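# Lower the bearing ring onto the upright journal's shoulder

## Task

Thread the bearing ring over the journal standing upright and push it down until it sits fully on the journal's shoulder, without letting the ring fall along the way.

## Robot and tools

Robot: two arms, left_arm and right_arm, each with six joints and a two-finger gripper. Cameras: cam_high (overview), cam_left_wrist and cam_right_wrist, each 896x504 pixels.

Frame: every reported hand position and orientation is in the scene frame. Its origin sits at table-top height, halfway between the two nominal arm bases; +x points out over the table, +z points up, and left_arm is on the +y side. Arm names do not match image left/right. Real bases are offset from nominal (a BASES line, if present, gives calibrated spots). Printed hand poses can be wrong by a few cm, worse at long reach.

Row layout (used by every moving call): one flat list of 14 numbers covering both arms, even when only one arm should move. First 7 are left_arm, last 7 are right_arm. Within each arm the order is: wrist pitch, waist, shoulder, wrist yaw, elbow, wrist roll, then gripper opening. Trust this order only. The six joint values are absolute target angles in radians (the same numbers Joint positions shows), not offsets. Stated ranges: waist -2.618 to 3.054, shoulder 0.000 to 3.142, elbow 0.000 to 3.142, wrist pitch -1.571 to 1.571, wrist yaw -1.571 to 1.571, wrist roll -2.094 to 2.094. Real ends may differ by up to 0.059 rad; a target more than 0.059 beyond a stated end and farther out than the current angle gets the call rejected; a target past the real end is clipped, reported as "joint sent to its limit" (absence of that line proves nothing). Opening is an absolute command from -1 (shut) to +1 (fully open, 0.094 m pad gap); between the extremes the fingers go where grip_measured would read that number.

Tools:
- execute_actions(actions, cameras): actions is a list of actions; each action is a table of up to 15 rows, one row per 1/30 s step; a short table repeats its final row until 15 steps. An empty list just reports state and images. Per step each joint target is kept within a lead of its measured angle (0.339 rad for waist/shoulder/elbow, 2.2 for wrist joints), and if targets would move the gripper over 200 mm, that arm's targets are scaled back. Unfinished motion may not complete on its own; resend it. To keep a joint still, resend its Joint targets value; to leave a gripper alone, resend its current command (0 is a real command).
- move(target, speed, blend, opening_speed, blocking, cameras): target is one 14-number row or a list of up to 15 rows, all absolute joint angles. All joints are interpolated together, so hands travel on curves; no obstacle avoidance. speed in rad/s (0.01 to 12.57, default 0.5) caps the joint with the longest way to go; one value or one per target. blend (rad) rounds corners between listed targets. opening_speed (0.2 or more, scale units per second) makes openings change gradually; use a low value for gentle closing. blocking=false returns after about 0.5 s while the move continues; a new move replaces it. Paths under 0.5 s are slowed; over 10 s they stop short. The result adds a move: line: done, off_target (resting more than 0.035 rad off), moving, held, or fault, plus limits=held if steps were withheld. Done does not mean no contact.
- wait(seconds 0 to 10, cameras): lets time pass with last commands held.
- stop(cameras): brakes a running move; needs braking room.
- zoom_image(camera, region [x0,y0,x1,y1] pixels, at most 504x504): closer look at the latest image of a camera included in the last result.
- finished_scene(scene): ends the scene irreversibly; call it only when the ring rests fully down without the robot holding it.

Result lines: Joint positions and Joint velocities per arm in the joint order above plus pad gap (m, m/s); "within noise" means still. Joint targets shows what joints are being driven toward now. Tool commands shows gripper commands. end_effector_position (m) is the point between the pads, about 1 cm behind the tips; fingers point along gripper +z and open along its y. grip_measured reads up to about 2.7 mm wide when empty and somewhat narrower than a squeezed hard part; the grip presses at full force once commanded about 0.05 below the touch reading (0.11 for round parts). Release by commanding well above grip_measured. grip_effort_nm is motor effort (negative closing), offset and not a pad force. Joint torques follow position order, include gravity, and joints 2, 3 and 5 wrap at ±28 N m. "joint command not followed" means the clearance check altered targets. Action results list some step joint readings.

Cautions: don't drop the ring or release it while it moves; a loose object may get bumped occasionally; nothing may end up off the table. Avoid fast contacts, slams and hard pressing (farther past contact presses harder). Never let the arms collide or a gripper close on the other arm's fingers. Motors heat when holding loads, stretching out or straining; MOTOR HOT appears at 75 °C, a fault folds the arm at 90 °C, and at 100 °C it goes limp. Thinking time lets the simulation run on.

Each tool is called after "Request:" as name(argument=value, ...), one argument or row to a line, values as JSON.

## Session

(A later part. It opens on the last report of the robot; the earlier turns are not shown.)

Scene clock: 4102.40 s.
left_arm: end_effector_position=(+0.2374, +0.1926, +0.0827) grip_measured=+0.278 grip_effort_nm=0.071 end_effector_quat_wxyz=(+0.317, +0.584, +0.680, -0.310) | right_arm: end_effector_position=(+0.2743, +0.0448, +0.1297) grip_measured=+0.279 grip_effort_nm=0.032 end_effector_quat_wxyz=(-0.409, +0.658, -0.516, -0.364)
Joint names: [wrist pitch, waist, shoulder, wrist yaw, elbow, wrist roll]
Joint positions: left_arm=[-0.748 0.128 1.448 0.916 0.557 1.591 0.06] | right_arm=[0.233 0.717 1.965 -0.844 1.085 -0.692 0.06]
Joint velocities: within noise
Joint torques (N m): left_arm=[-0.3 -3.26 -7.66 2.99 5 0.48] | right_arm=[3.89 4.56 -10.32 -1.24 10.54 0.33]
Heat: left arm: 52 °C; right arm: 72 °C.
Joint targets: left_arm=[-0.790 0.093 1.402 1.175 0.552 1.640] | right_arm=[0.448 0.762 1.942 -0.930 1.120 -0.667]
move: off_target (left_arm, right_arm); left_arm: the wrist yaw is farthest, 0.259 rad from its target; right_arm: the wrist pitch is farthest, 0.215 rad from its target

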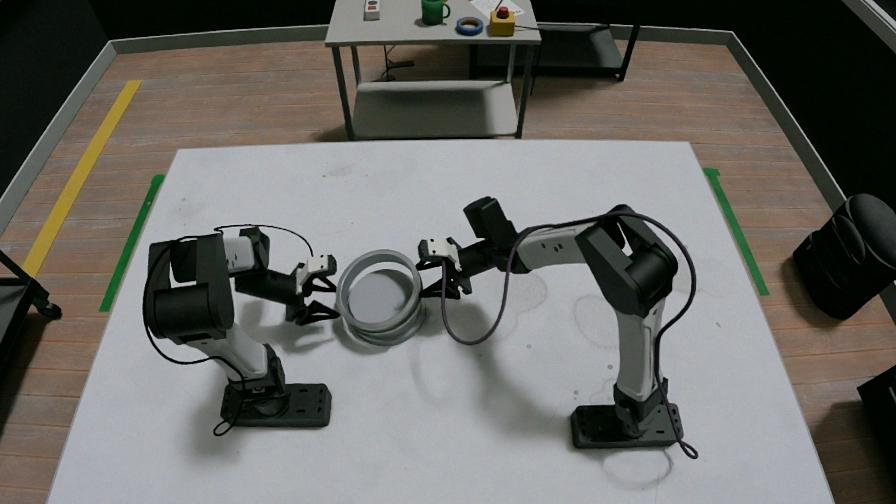

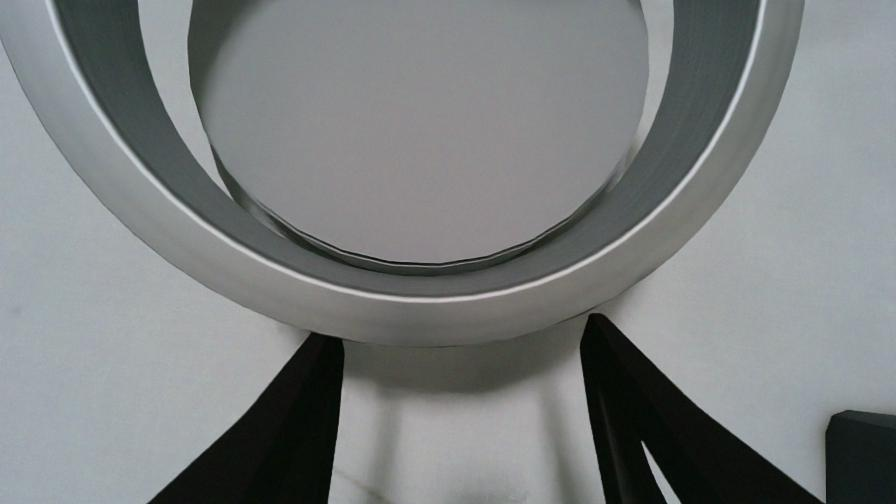

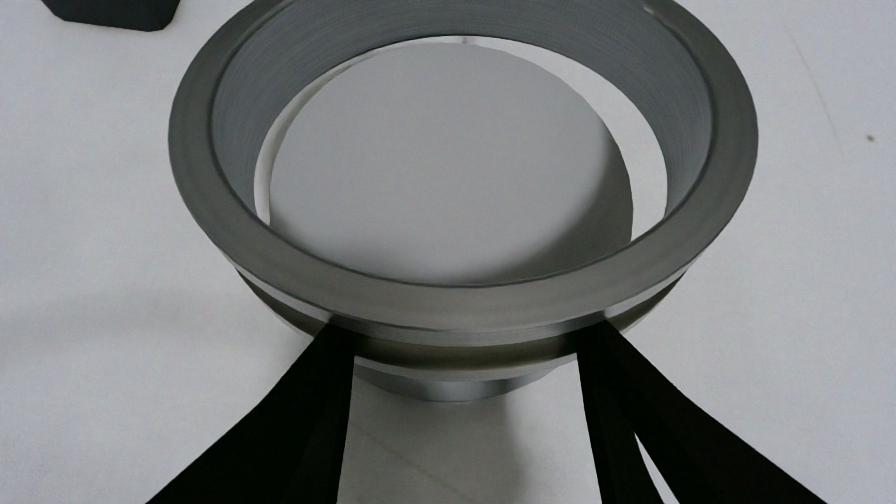

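Request:
move(
  target=[
    [-0.79,0.08,1.392,1.175,0.543,1.64,0.28,0.385,0.778,1.98,-0.885,1.12,-0.667,0.28],
  ],
  speed=[0.07],
)

Scene clock: 4137.00 s.
left_arm: end_effector_position=(+0.2365, +0.1917, +0.0849) grip_measured=+0.278 grip_effort_nm=0.071 end_effector_quat_wxyz=(+0.322, +0.584, +0.678, -0.309) | right_arm: end_effector_position=(+0.2707, +0.0432, +0.0968) grip_measured=+0.279 grip_effort_nm=0.032 end_effector_quat_wxyz=(-0.371, +0.658, -0.553, -0.353)
Joint names: [wrist pitch, waist, shoulder, wrist yaw, elbow, wrist roll]
Joint positions: left_arm=[-0.747 0.128 1.432 0.924 0.55 1.591 0.06] | right_arm=[0.188 0.734 2.013 -0.787 1.085 -0.685 0.06]
Joint velocities: within noise
Joint torques (N m): left_arm=[-0.29 -4.51 -7.08 2.92 4.86 0.48] | right_arm=[3.65 4.53 -11.18 -1.4 10.21 0.22]
Heat: left arm: 51 °C; right arm: 80 °C. Fold the right arm in close to its base, or ease its load, before you think long.
Joint targets: left_arm=[-0.790 0.080 1.392 1.175 0.543 1.640] | right_arm=[0.385 0.778 1.980 -0.885 1.120 -0.667]
MOTOR HOT: the wrist pitch of the right arm reports 80 °C; the controller's stop level is 90 °C. To cool a motor, set the load down, stop pushing, or move to a pose that needs little force.
move: off_target (left_arm, right_arm); left_arm: the wrist yaw is farthest, 0.251 rad from its target; right_arm: the wrist pitch is farthest, 0.197 rad from its target

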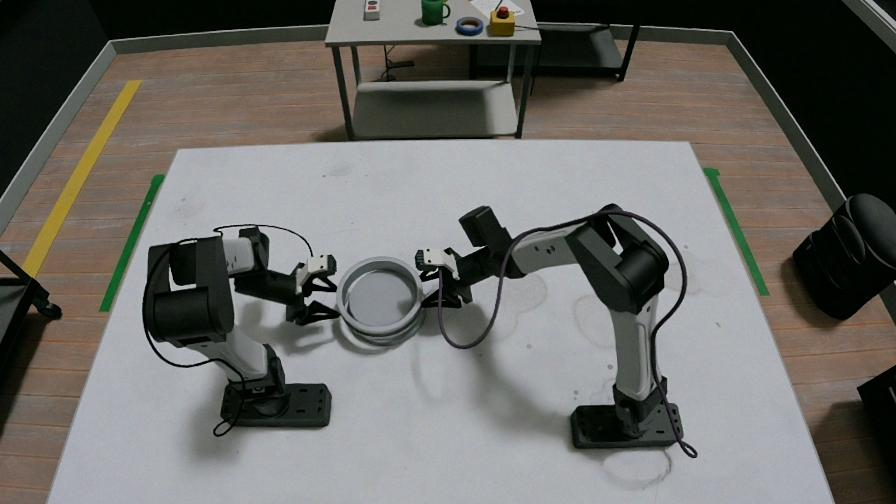

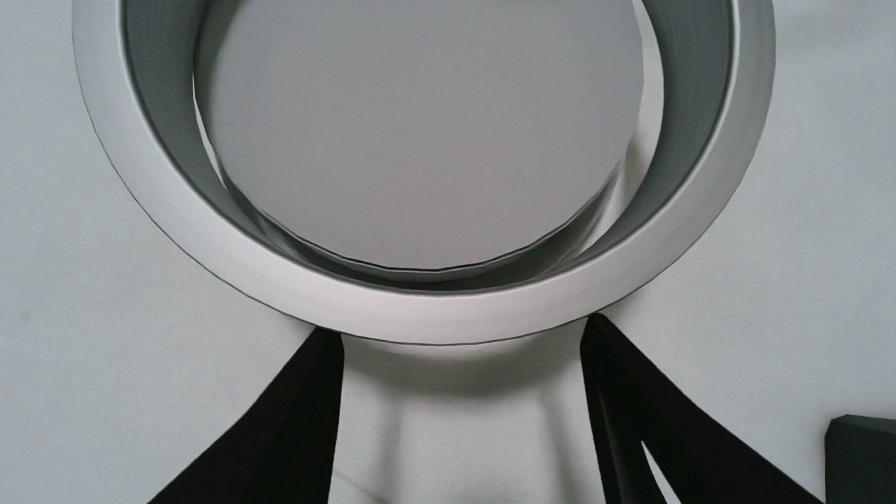

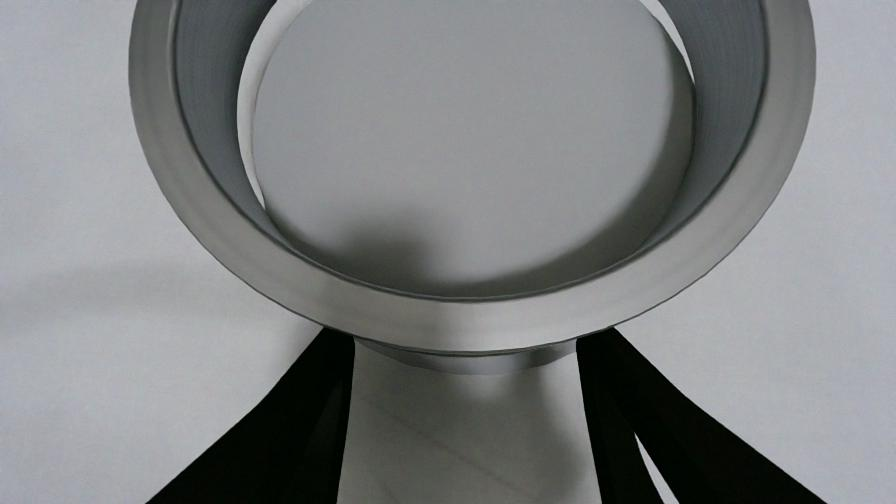

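Request:
move(
  target=[
    [-0.79,0.078,1.402,1.175,0.552,1.64,0.28,0.25,0.762,2.02,-0.86,1.10,-0.667,0.28],
  ],
  speed=[0.1],
)

Scene clock: 4152.60 s.
left_arm: end_effector_position=(+0.2371, +0.1888, +0.0889) grip_measured=+0.278 grip_effort_nm=0.071 end_effector_quat_wxyz=(+0.332, +0.580, +0.673, -0.317) | right_arm: end_effector_position=(+0.2690, +0.0407, +0.0910) grip_measured=+0.279 grip_effort_nm=0.037 end_effector_quat_wxyz=(-0.358, +0.654, -0.563, -0.356)
Joint names: [wrist pitch, waist, shoulder, wrist yaw, elbow, wrist roll]
Joint positions: left_arm=[-0.747 0.128 1.432 0.953 0.55 1.591 0.06] | right_arm=[0.167 0.732 2.019 -0.786 1.085 -0.677 0.06]
Joint velocities: within noise
Joint torques (N m): left_arm=[-0.29 -4.71 -6.28 2.64 5.68 0.48] | right_arm=[2.42 3.11 -8.59 -1.1 8.14 0.14]
Heat: left arm: 51 °C; right arm: 82 °C. Fold the right arm in close to its base, or ease its load, before you think long.
Joint targets: left_arm=[-0.790 0.078 1.402 1.175 0.552 1.640] | right_arm=[0.250 0.762 2.020 -0.860 1.100 -0.667]
MOTOR HOT: still on. The wrist pitch of the right arm reports 82 °C.
move: off_target (left_arm, right_arm); left_arm: the wrist yaw is farthest, 0.222 rad from its target; right_arm: the wrist pitch is farthest, 0.083 rad from its target

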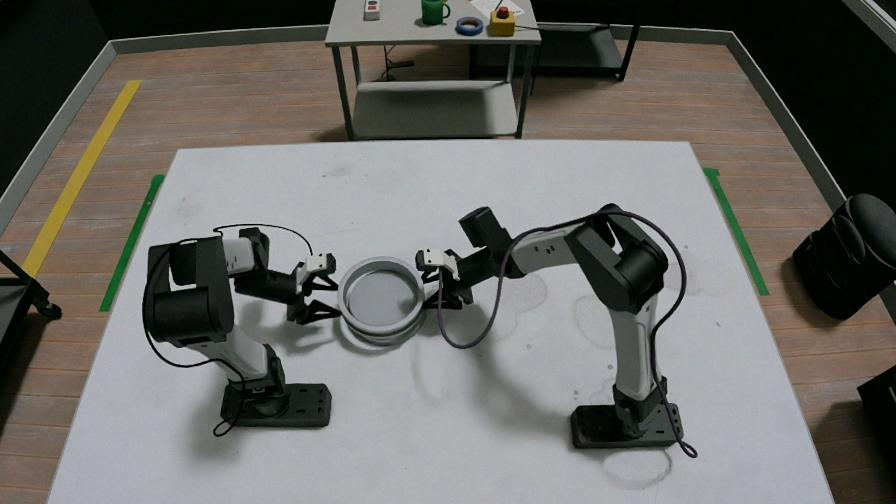

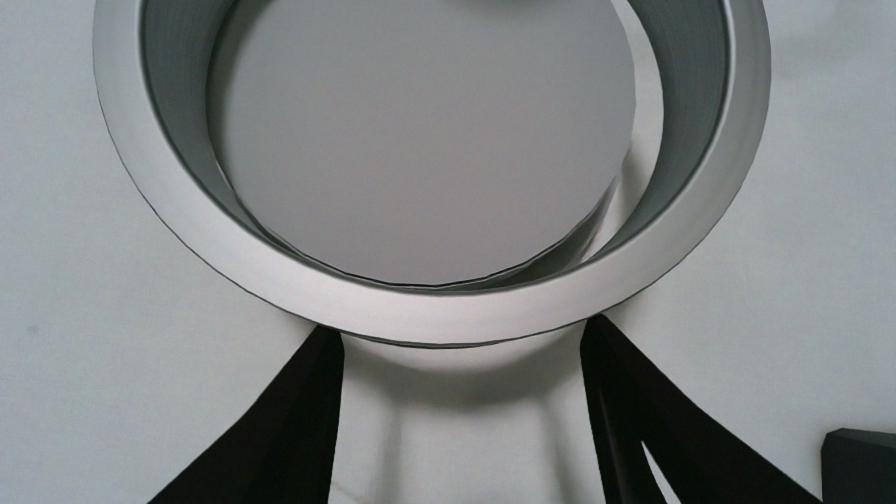

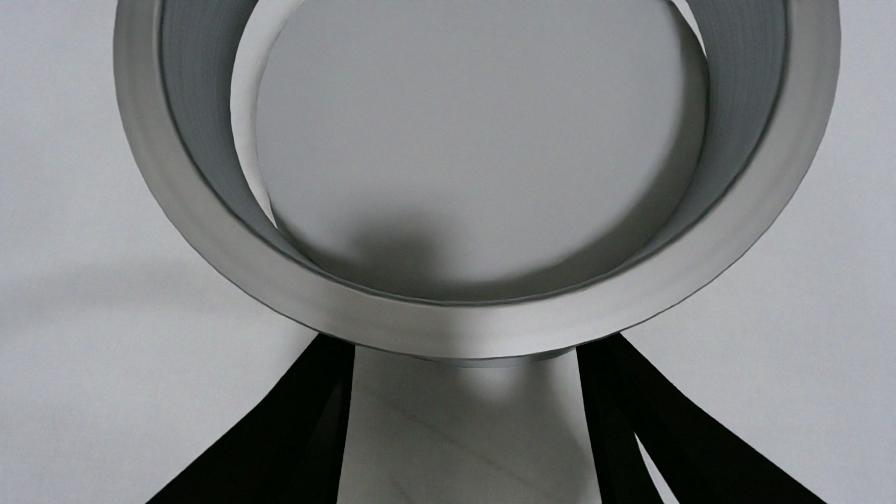

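Request:
move(
  target=[
    [-0.762,0.074,1.41,1.175,0.56,1.64,0.28,0.24,0.740,2.02,-0.86,1.10,-0.667,0.28],
  ],
  speed=[0.08],
)

Scene clock: 4175.83 s.
left_arm: end_effector_position=(+0.2351, +0.1630, +0.1196) grip_measured=+0.278 grip_effort_nm=0.076 end_effector_quat_wxyz=(+0.400, +0.570, +0.612, -0.375) | right_arm: end_effector_position=(+0.2712, +0.0346, +0.0800) grip_measured=+0.279 grip_effort_nm=0.037 end_effector_quat_wxyz=(-0.346, +0.649, -0.577, -0.355)
Joint names: [wrist pitch, waist, shoulder, wrist yaw, elbow, wrist roll]
Joint positions: left_arm=[-0.747 0.082 1.432 1.159 0.55 1.631 0.06] | right_arm=[0.156 0.72 2.037 -0.783 1.081 -0.674 0.06]
Joint velocities: within noise
Joint torques (N m): left_arm=[0.05 -0.68 -5.63 0.7 6.43 0.1] | right_arm=[2.41 2.04 -9.98 -1.17 8.42 0.11]
Heat: left arm: 50 °C; right arm: 72 °C. Fold the right arm in close to its base, or ease its load, before you think long.
Joint targets: left_arm=[-0.762 0.074 1.410 1.175 0.560 1.640] | right_arm=[0.240 0.740 2.020 -0.860 1.100 -0.667]
MOTOR HOT: still on. The wrist pitch of the right arm reports 72 °C.
move: off_target (right_arm); right_arm: the wrist pitch is farthest, 0.084 rad from its target

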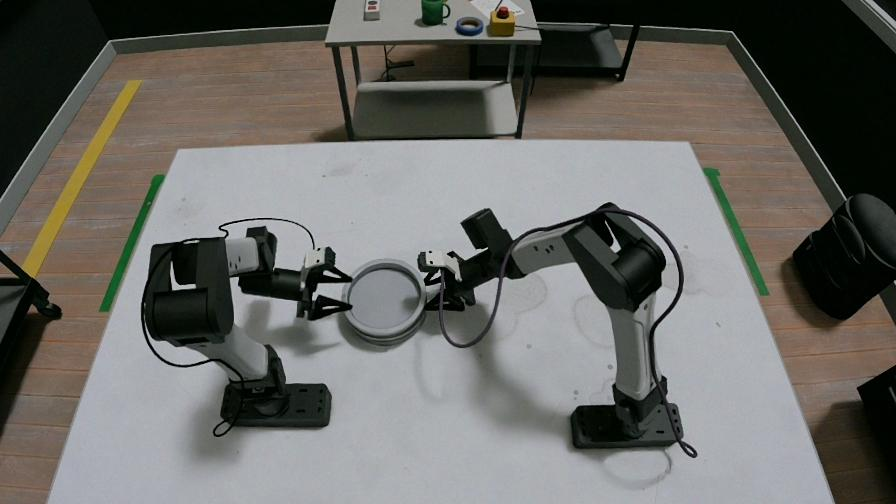

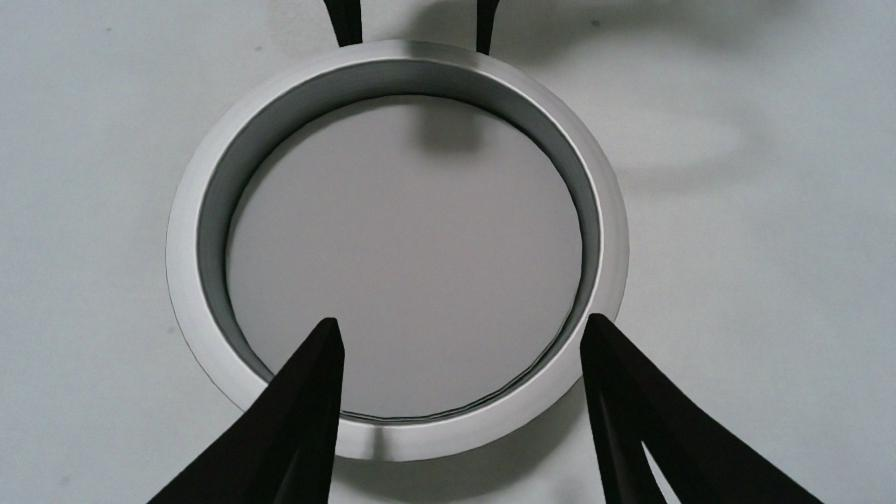

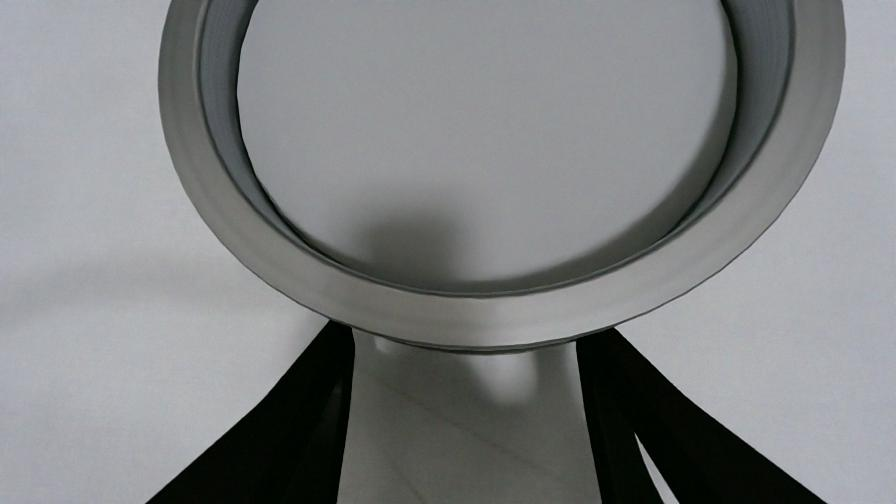

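Request:
move(
  target=[
    [-0.74,0.13,1.2,1.0,0.58,1.55,0.28,0.225,0.73,2.03,-0.84,1.09,-0.667,0.28],
    [-0.7,0.2,1.0,0.9,0.6,1.4,0.28,0.21,0.72,2.035,-0.82,1.085,-0.667,0.28],
  ],
  speed=[0.3, 0.3],
  blend=[0.05, 0.0],
)

Request:
zoom_image(
  camera="cam_high",
  region=[310, 220, 470, 360],
)

Scene clock: 4207.50 s.
left_arm: end_effector_position=(+0.2664, +0.2101, +0.1614) grip_measured=+0.278 grip_effort_nm=0.076 end_effector_quat_wxyz=(+0.439, +0.573, +0.672, -0.166) | right_arm: end_effector_position=(+0.2719, +0.0341, +0.0800) grip_measured=+0.279 grip_effort_nm=0.037 end_effector_quat_wxyz=(-0.347, +0.649, -0.577, -0.355)
Joint names: [wrist pitch, waist, shoulder, wrist yaw, elbow, wrist roll]
Joint positions: left_arm=[-0.717 0.191 1.012 0.913 0.572 1.409 0.06] | right_arm=[0.156 0.718 2.037 -0.783 1.081 -0.674 0.06]
Joint velocities: within noise
Joint torques (N m): left_arm=[1.43 0.95 -2.93 0.32 9.89 -0.1] | right_arm=[2.07 0.32 -8.91 -0.71 6.9 0.11]
Heat: left arm: 48 °C; right arm: 67 °C.
Joint targets: left_arm=[-0.700 0.200 1.000 0.900 0.600 1.400] | right_arm=[0.210 0.720 2.035 -0.820 1.085 -0.667]
MOTOR HOT: cleared for the motors of the right arm.
move: off_target (right_arm); right_arm: the wrist pitch is farthest, 0.054 rad from its target

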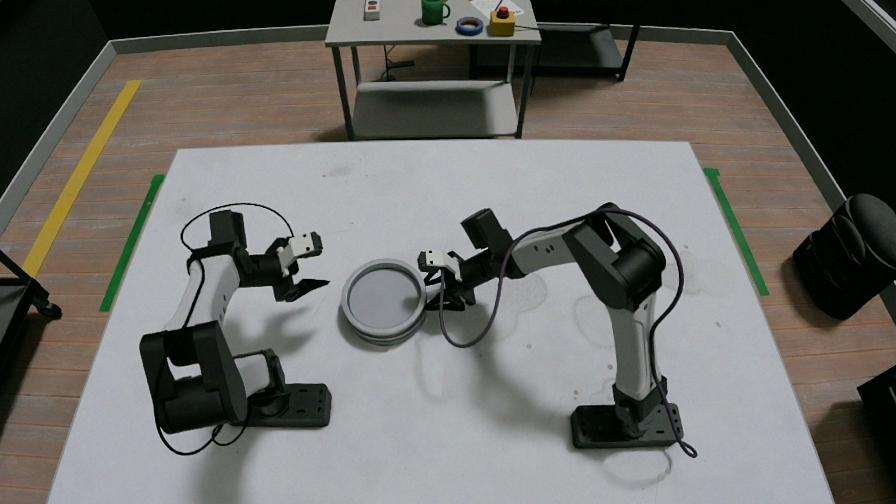

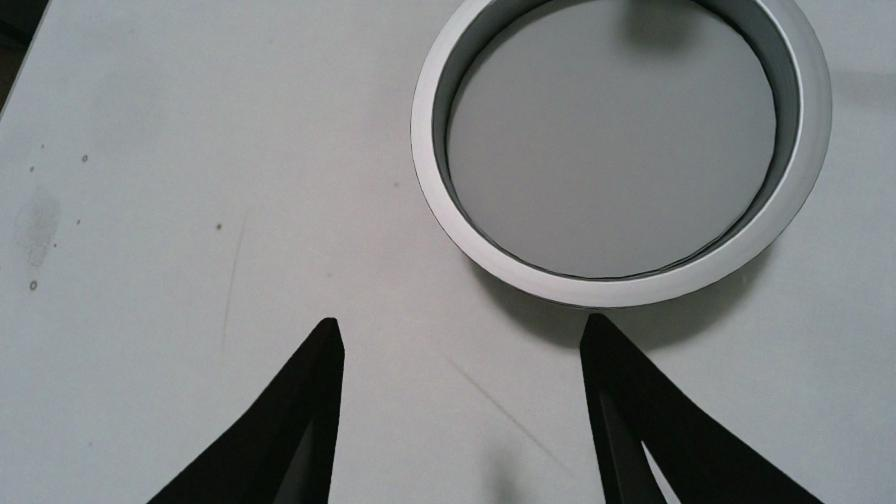

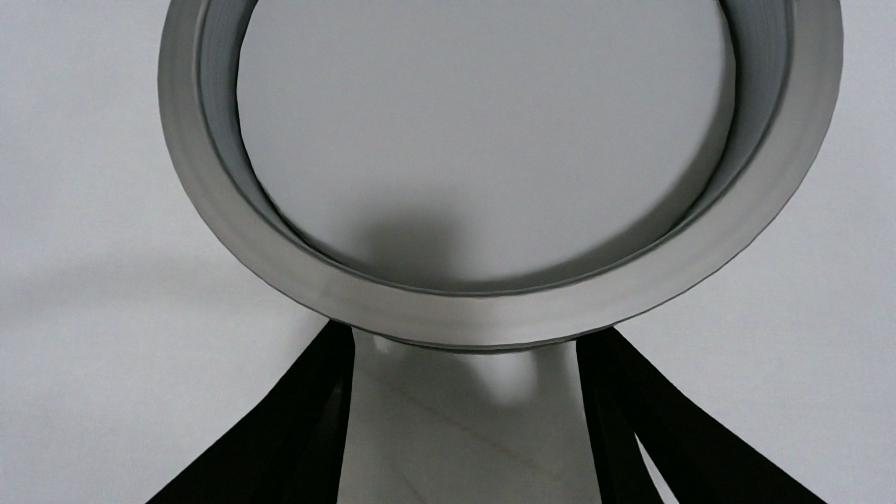

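Scaled by 3.150 from the camera's 896x504 image, which has a finer 1280x720 frame.

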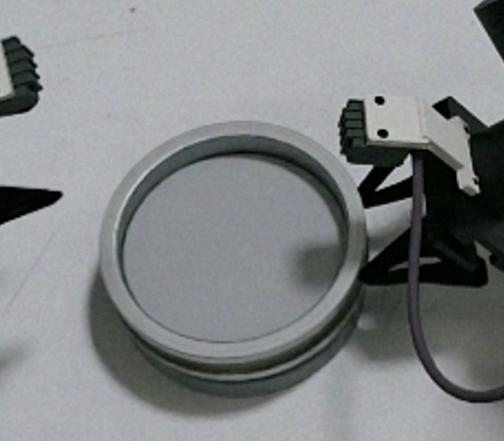

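Request:
move(
  target=[
    [-0.7,0.2,1.0,0.9,0.6,1.4,0.28,0.235,0.712,2.075,-0.81,1.065,-0.667,0.28],
  ],
  speed=[0.04],
)

Request:
zoom_image(
  camera="cam_left_wrist",
  region=[380, 0, 860, 330],
)

Scene clock: 4215.10 s.
left_arm: end_effector_position=(+0.2665, +0.2102, +0.1613) grip_measured=+0.278 grip_effort_nm=0.076 end_effector_quat_wxyz=(+0.438, +0.573, +0.673, -0.166) | right_arm: end_effector_position=(+0.2753, +0.0307, +0.0668) grip_measured=+0.279 grip_effort_nm=0.037 end_effector_quat_wxyz=(-0.344, +0.644, -0.584, -0.353)
Joint names: [wrist pitch, waist, shoulder, wrist yaw, elbow, wrist roll]
Joint positions: left_arm=[-0.717 0.191 1.012 0.912 0.572 1.408 0.06] | right_arm=[0.191 0.708 2.069 -0.781 1.071 -0.67 0.06]
Joint velocities: within noise
Joint torques (N m): left_arm=[1.43 0.95 -2.93 0.33 9.89 -0.09] | right_arm=[1.98 0.43 -8.4 -0.61 5.74 0.07]
Heat: left arm: 48 °C; right arm: 65 °C.
Joint targets: left_arm=[-0.700 0.200 1.000 0.900 0.600 1.400] | right_arm=[0.235 0.712 2.075 -0.810 1.065 -0.667]
move: off_target (right_arm); right_arm: the wrist pitch is farthest, 0.044 rad from its target

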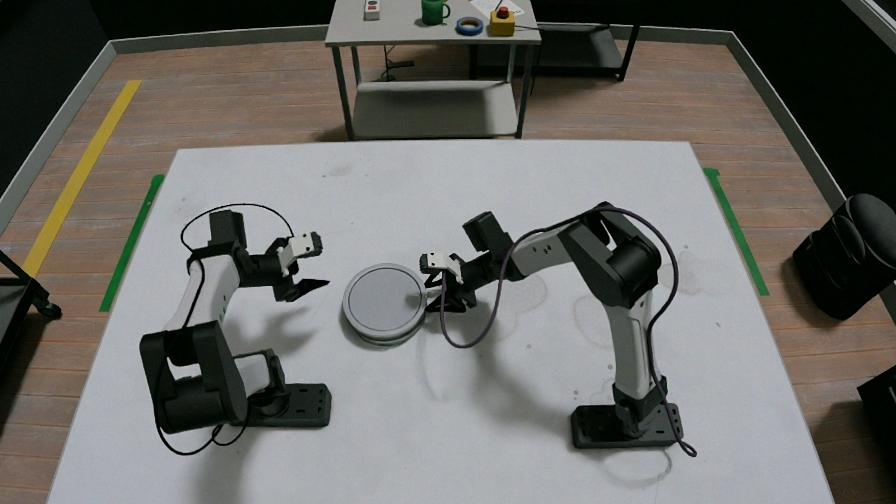

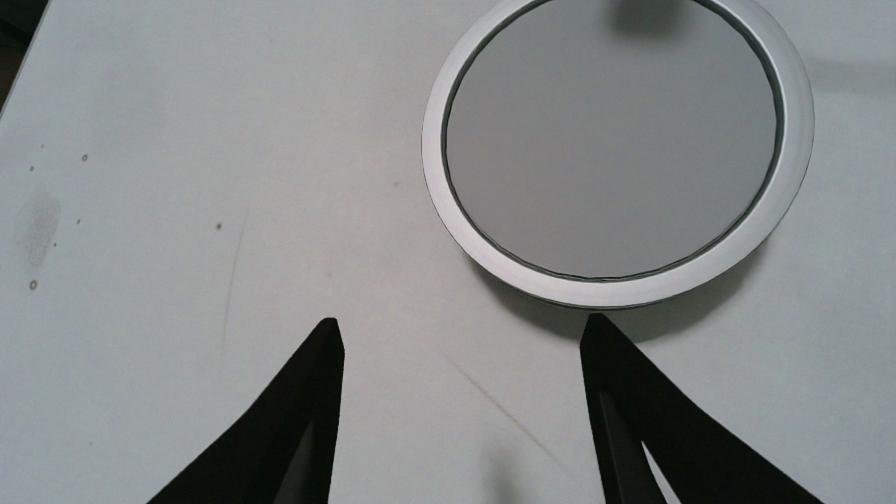

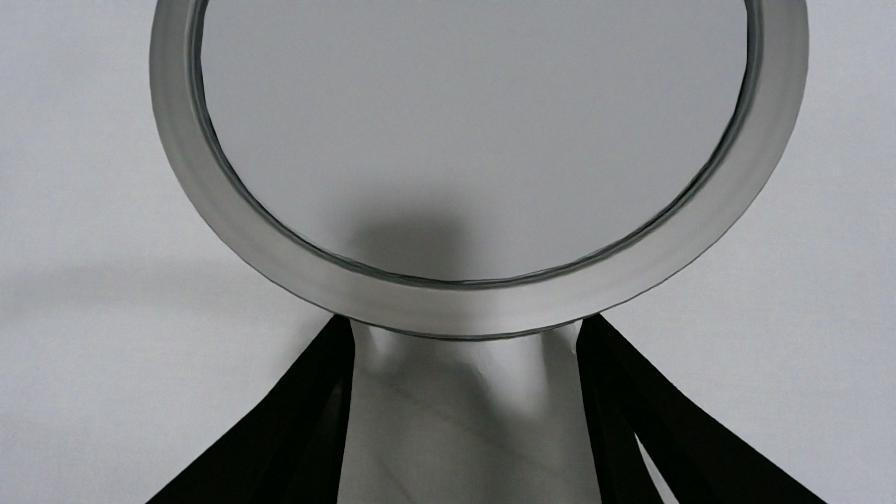

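Scaled by 1.050 from the camera's 896x504 image, which has a finer 1280x720 frame.

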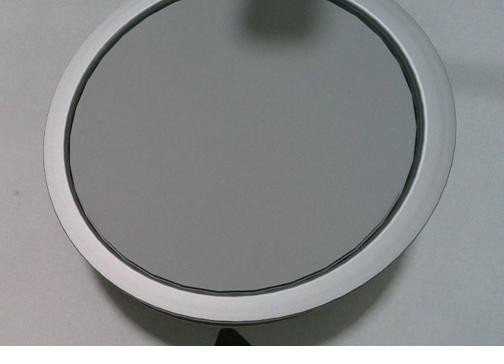

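Request:
move(
  target=[
    [-0.7,0.2,1.0,0.9,0.6,1.4,0.28,0.265,0.705,2.105,-0.80,1.043,-0.667,0.28],
  ],
  speed=[0.04],
)

Request:
zoom_image(
  camera="cam_left_wrist",
  region=[380, 0, 860, 330],
)

Request:
zoom_image(
  camera="cam_high",
  region=[310, 220, 470, 360],
)

Scene clock: 4221.53 s.
left_arm: end_effector_position=(+0.2665, +0.2102, +0.1613) grip_measured=+0.278 grip_effort_nm=0.076 end_effector_quat_wxyz=(+0.438, +0.573, +0.673, -0.166) | right_arm: end_effector_position=(+0.2756, +0.0316, +0.0573) grip_measured=+0.279 grip_effort_nm=0.032 end_effector_quat_wxyz=(-0.351, +0.645, -0.579, -0.354)
Joint names: [wrist pitch, waist, shoulder, wrist yaw, elbow, wrist roll]
Joint positions: left_arm=[-0.717 0.191 1.012 0.912 0.572 1.408 0.06] | right_arm=[0.253 0.708 2.099 -0.784 1.055 -0.67 0.06]
Joint velocities: within noise
Joint torques (N m): left_arm=[1.43 0.95 -2.93 0.33 9.89 -0.09] | right_arm=[1.66 -0.27 -8.32 -0.44 4.97 0.07]
Heat: left arm: 47 °C; right arm: 64 °C.
Joint targets: left_arm=[-0.700 0.200 1.000 0.900 0.600 1.400] | right_arm=[0.265 0.705 2.105 -0.800 1.043 -0.667]
move: done

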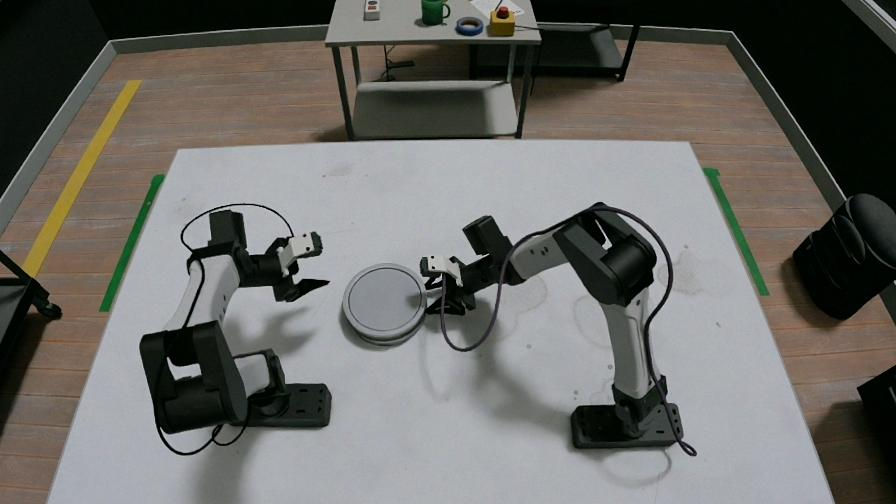

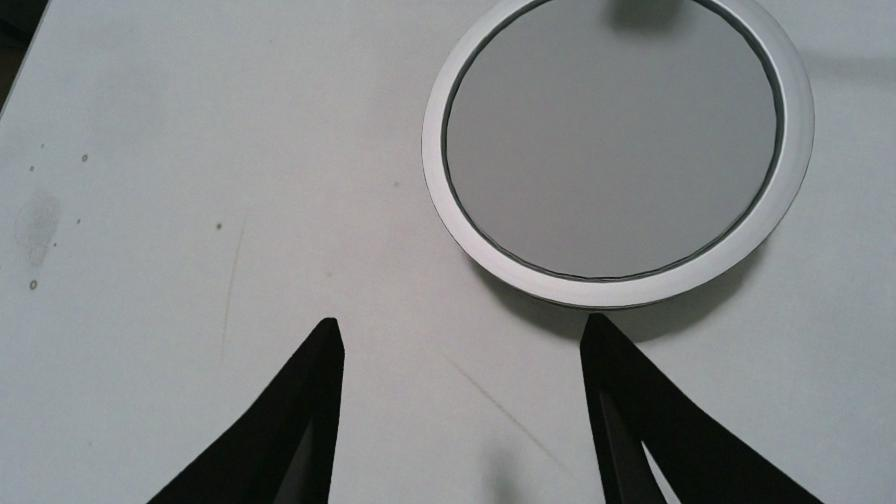

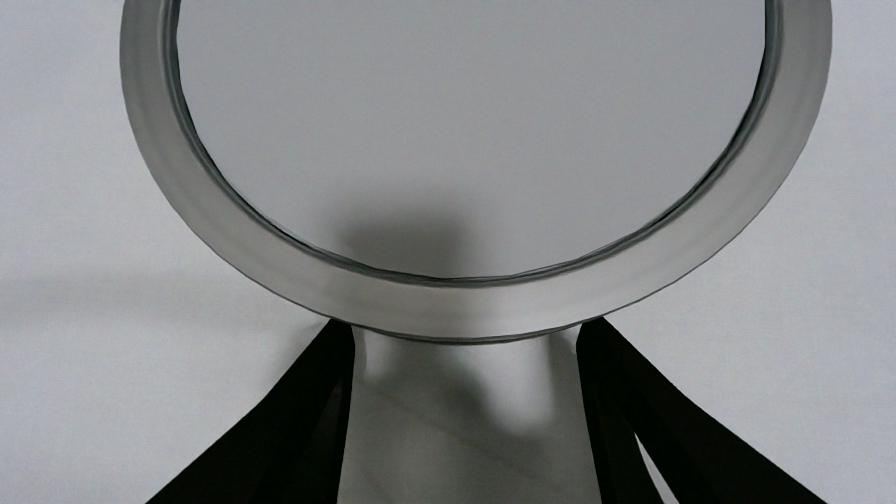

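Scaled by 1.050 from the camera's 896x504 image, which has a finer 1280x720 frame.

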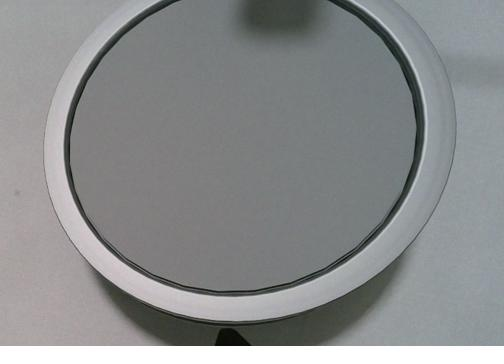

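Scaled by 3.150 from the camera's 896x504 image, which has a finer 1280x720 frame.

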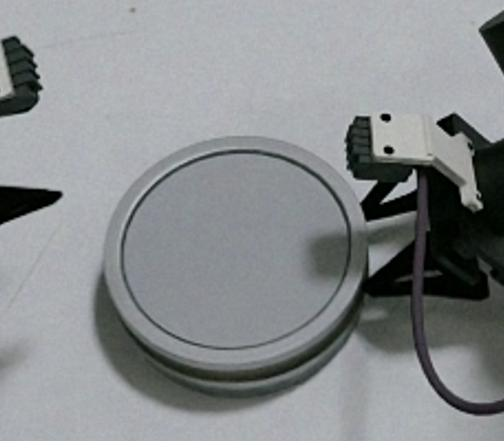

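Request:
move(
  target=[
    [-0.7,0.2,1.0,0.9,0.6,1.4,0.28,0.21,0.645,2.06,-0.83,1.01,-0.742,0.28],
    [-0.7,0.2,1.0,0.9,0.6,1.4,0.28,0.15,0.58,2.02,-0.86,0.97,-0.82,0.28],
    [-0.7,0.2,1.0,0.9,0.6,1.4,0.28,-0.15,0.5,1.7,-0.86,0.97,-0.82,0.28],
  ],
  speed=[0.08, 0.12, 0.3],
  blend=[0.01, 0.02, 0.0],
)

Request:
zoom_image(
  camera="cam_high",
  region=[310, 220, 470, 360],
)

Request:
zoom_image(
  camera="cam_right_wrist",
  region=[100, 0, 600, 400],
)

Scene clock: 4244.27 s.
left_arm: end_effector_position=(+0.2665, +0.2102, +0.1613) grip_measured=+0.278 grip_effort_nm=0.071 end_effector_quat_wxyz=(+0.438, +0.573, +0.673, -0.166) | right_arm: end_effector_position=(+0.2889, -0.0580, +0.1443) grip_measured=+0.279 grip_effort_nm=0.032 end_effector_quat_wxyz=(-0.374, +0.623, -0.607, -0.322)
Joint names: [wrist pitch, waist, shoulder, wrist yaw, elbow, wrist roll]
Joint positions: left_arm=[-0.717 0.191 1.012 0.912 0.572 1.408 0.06] | right_arm=[-0.128 0.504 1.723 -0.836 0.979 -0.81 0.06]
Joint velocities: within noise
Joint torques (N m): left_arm=[1.43 0.96 -2.93 0.33 9.89 -0.09] | right_arm=[1.18 -0.39 -8.62 -0.6 6.28 -0.11]
Heat: left arm: 46 °C; right arm: 61 °C.
Joint targets: left_arm=[-0.700 0.200 1.000 0.900 0.600 1.400] | right_arm=[-0.150 0.500 1.700 -0.860 0.970 -0.820]
move: done

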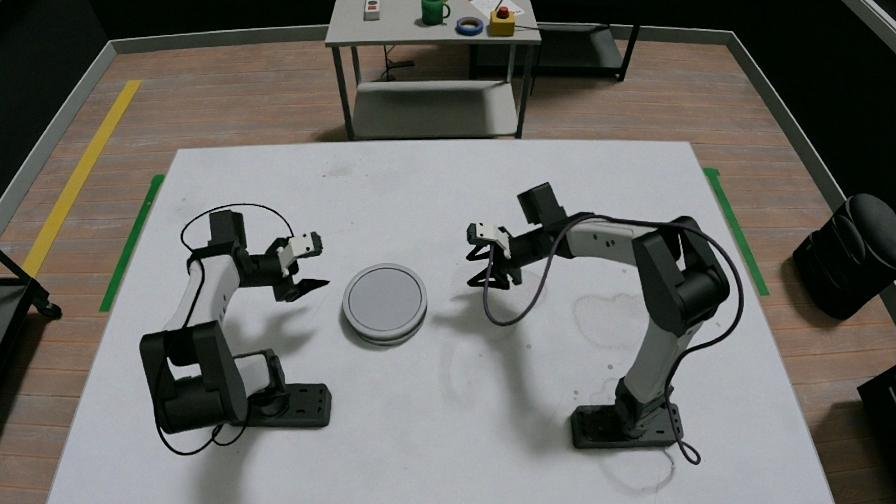

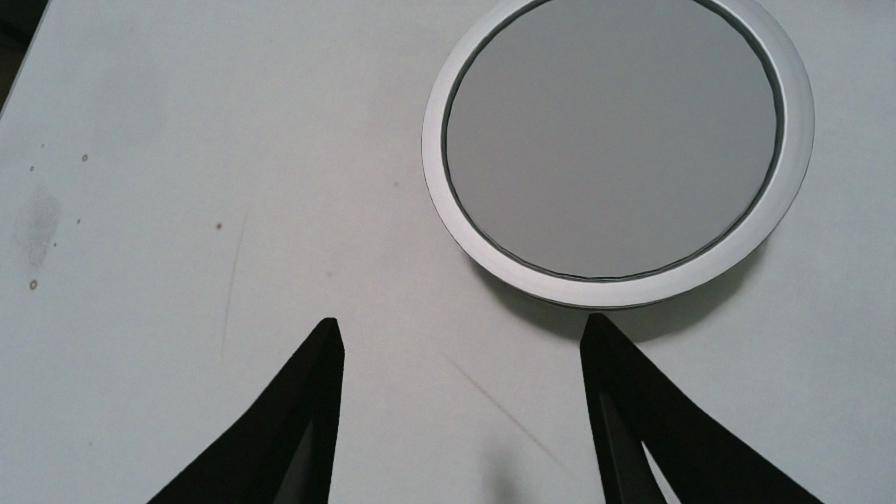

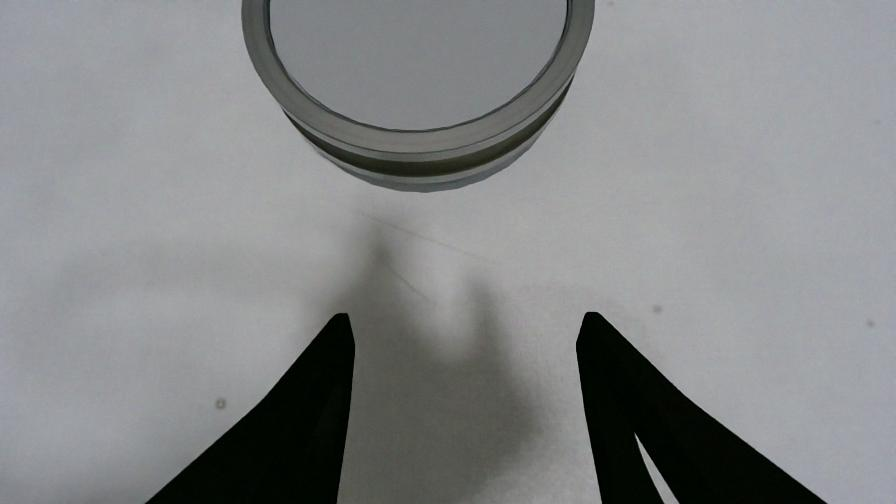

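Scaled by 3.150 from the camera's 896x504 image, which has a finer 1280x720 frame.

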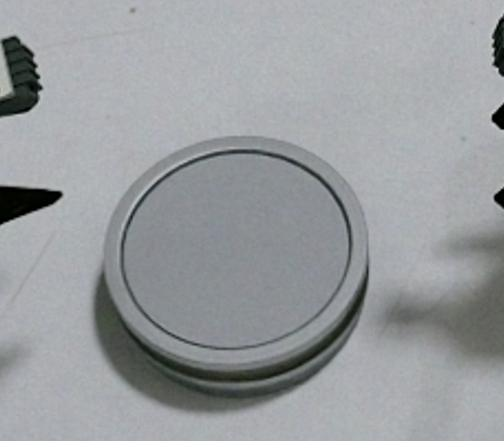

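Scaled by 1.008 from the camera's 896x504 image, which has a finer 1280x720 frame.

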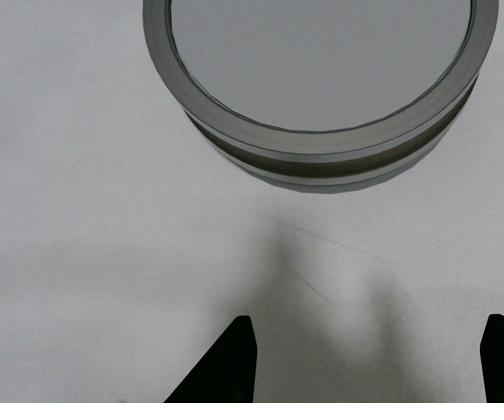

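Request:
zoom_image(
  camera="cam_right_wrist",
  region=[300, 100, 560, 220],
)

Request:
zoom_image(
  camera="cam_left_wrist",
  region=[420, 200, 740, 340],
)

Request:
move(
  target=[-0.687, -0.1, 0.381, 0.3, 0.403, 0.0, 0.28, -0.4, 0.2, 0.8, -0.3, 0.5, 0.5, 0.28],
  speed=0.5,
)

Request:
zoom_image(
  camera="cam_right_wrist",
  region=[100, 100, 500, 400],
)

Request:
zoom_image(
  camera="cam_left_wrist",
  region=[400, 80, 800, 420],
)

Scaled by 1.938 from the camera's 896x504 image, which has a finer 1280x720 frame.

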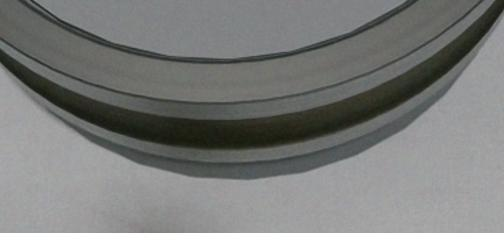

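Scaled by 1.575 from the camera's 896x504 image, which has a finer 1280x720 frame.

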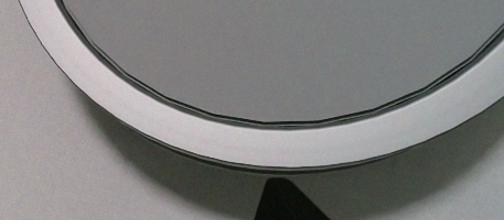

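Scene clock: 4253.30 s.
left_arm: end_effector_position=(+0.2429, +0.2341, +0.1690) grip_measured=+0.279 grip_effort_nm=0.076 end_effector_quat_wxyz=(+0.419, +0.106, +0.888, -0.156) | right_arm: end_effector_position=(+0.2480, -0.2559, +0.1779) grip_measured=+0.279 grip_effort_nm=0.037 end_effector_quat_wxyz=(+0.358, +0.079, +0.890, +0.269)
Joint names: [wrist pitch, waist, shoulder, wrist yaw, elbow, wrist roll]
Joint positions: left_arm=[-0.707 -0.091 0.392 0.314 0.417 0.008 0.06] | right_arm=[-0.386 0.204 0.806 -0.309 0.513 0.492 0.06]
Joint velocities: within noise
Joint torques (N m): left_arm=[2.52 -0.8 0.21 -0.02 6.58 -0.07] | right_arm=[1.68 -0.47 -1.44 0.06 7.04 0.11]
Heat: left arm: 45 °C; right arm: 59 °C.
Joint targets: left_arm=[-0.687 -0.100 0.381 0.300 0.403 0.000] | right_arm=[-0.400 0.200 0.800 -0.300 0.500 0.500]
move: done

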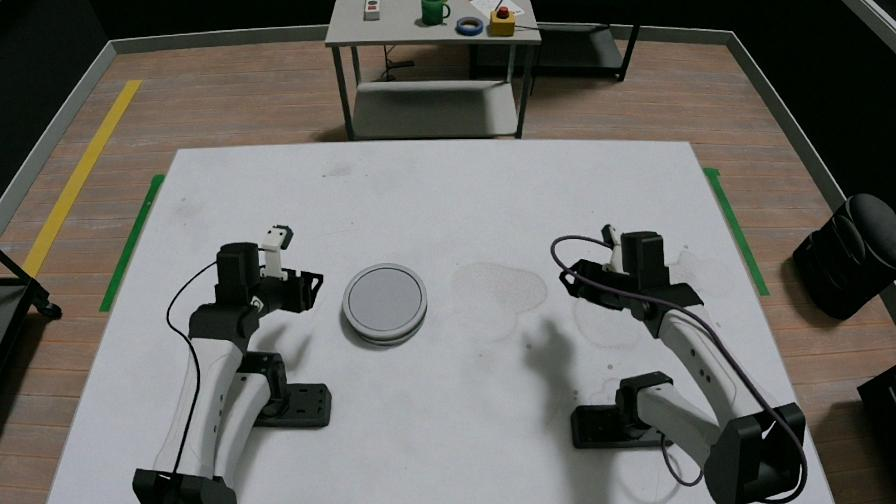

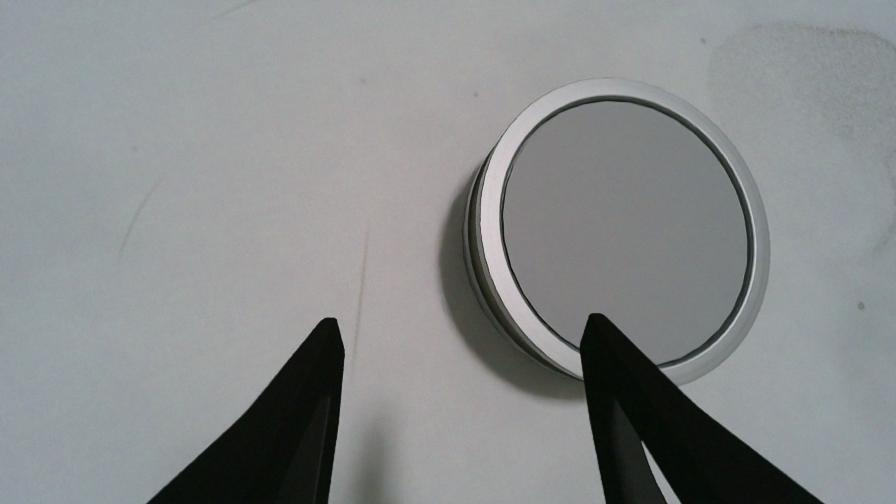

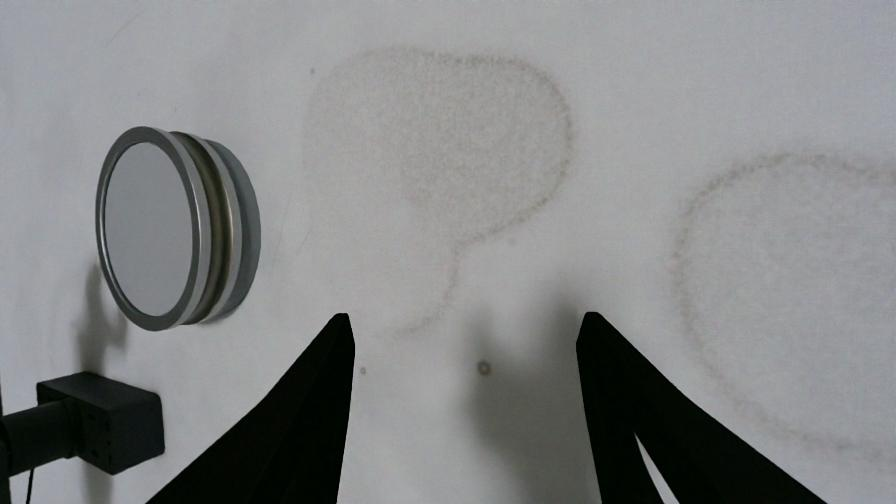

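Scaled by 1.260 from the camera's 896x504 image, which has a finer 1280x720 frame.

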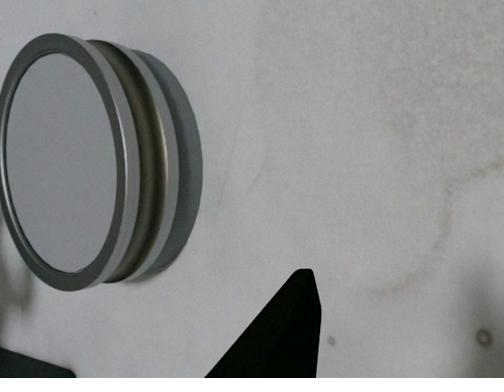

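Scaled by 1.260 from the camera's 896x504 image, which has a finer 1280x720 frame.

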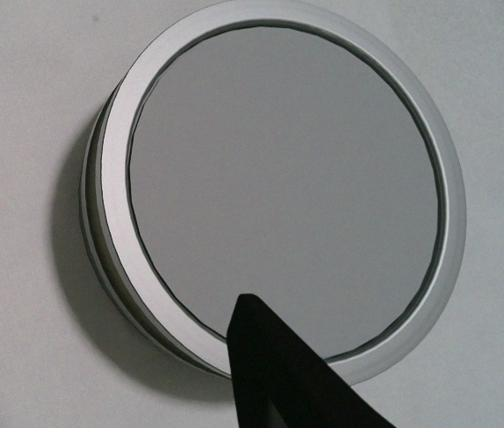

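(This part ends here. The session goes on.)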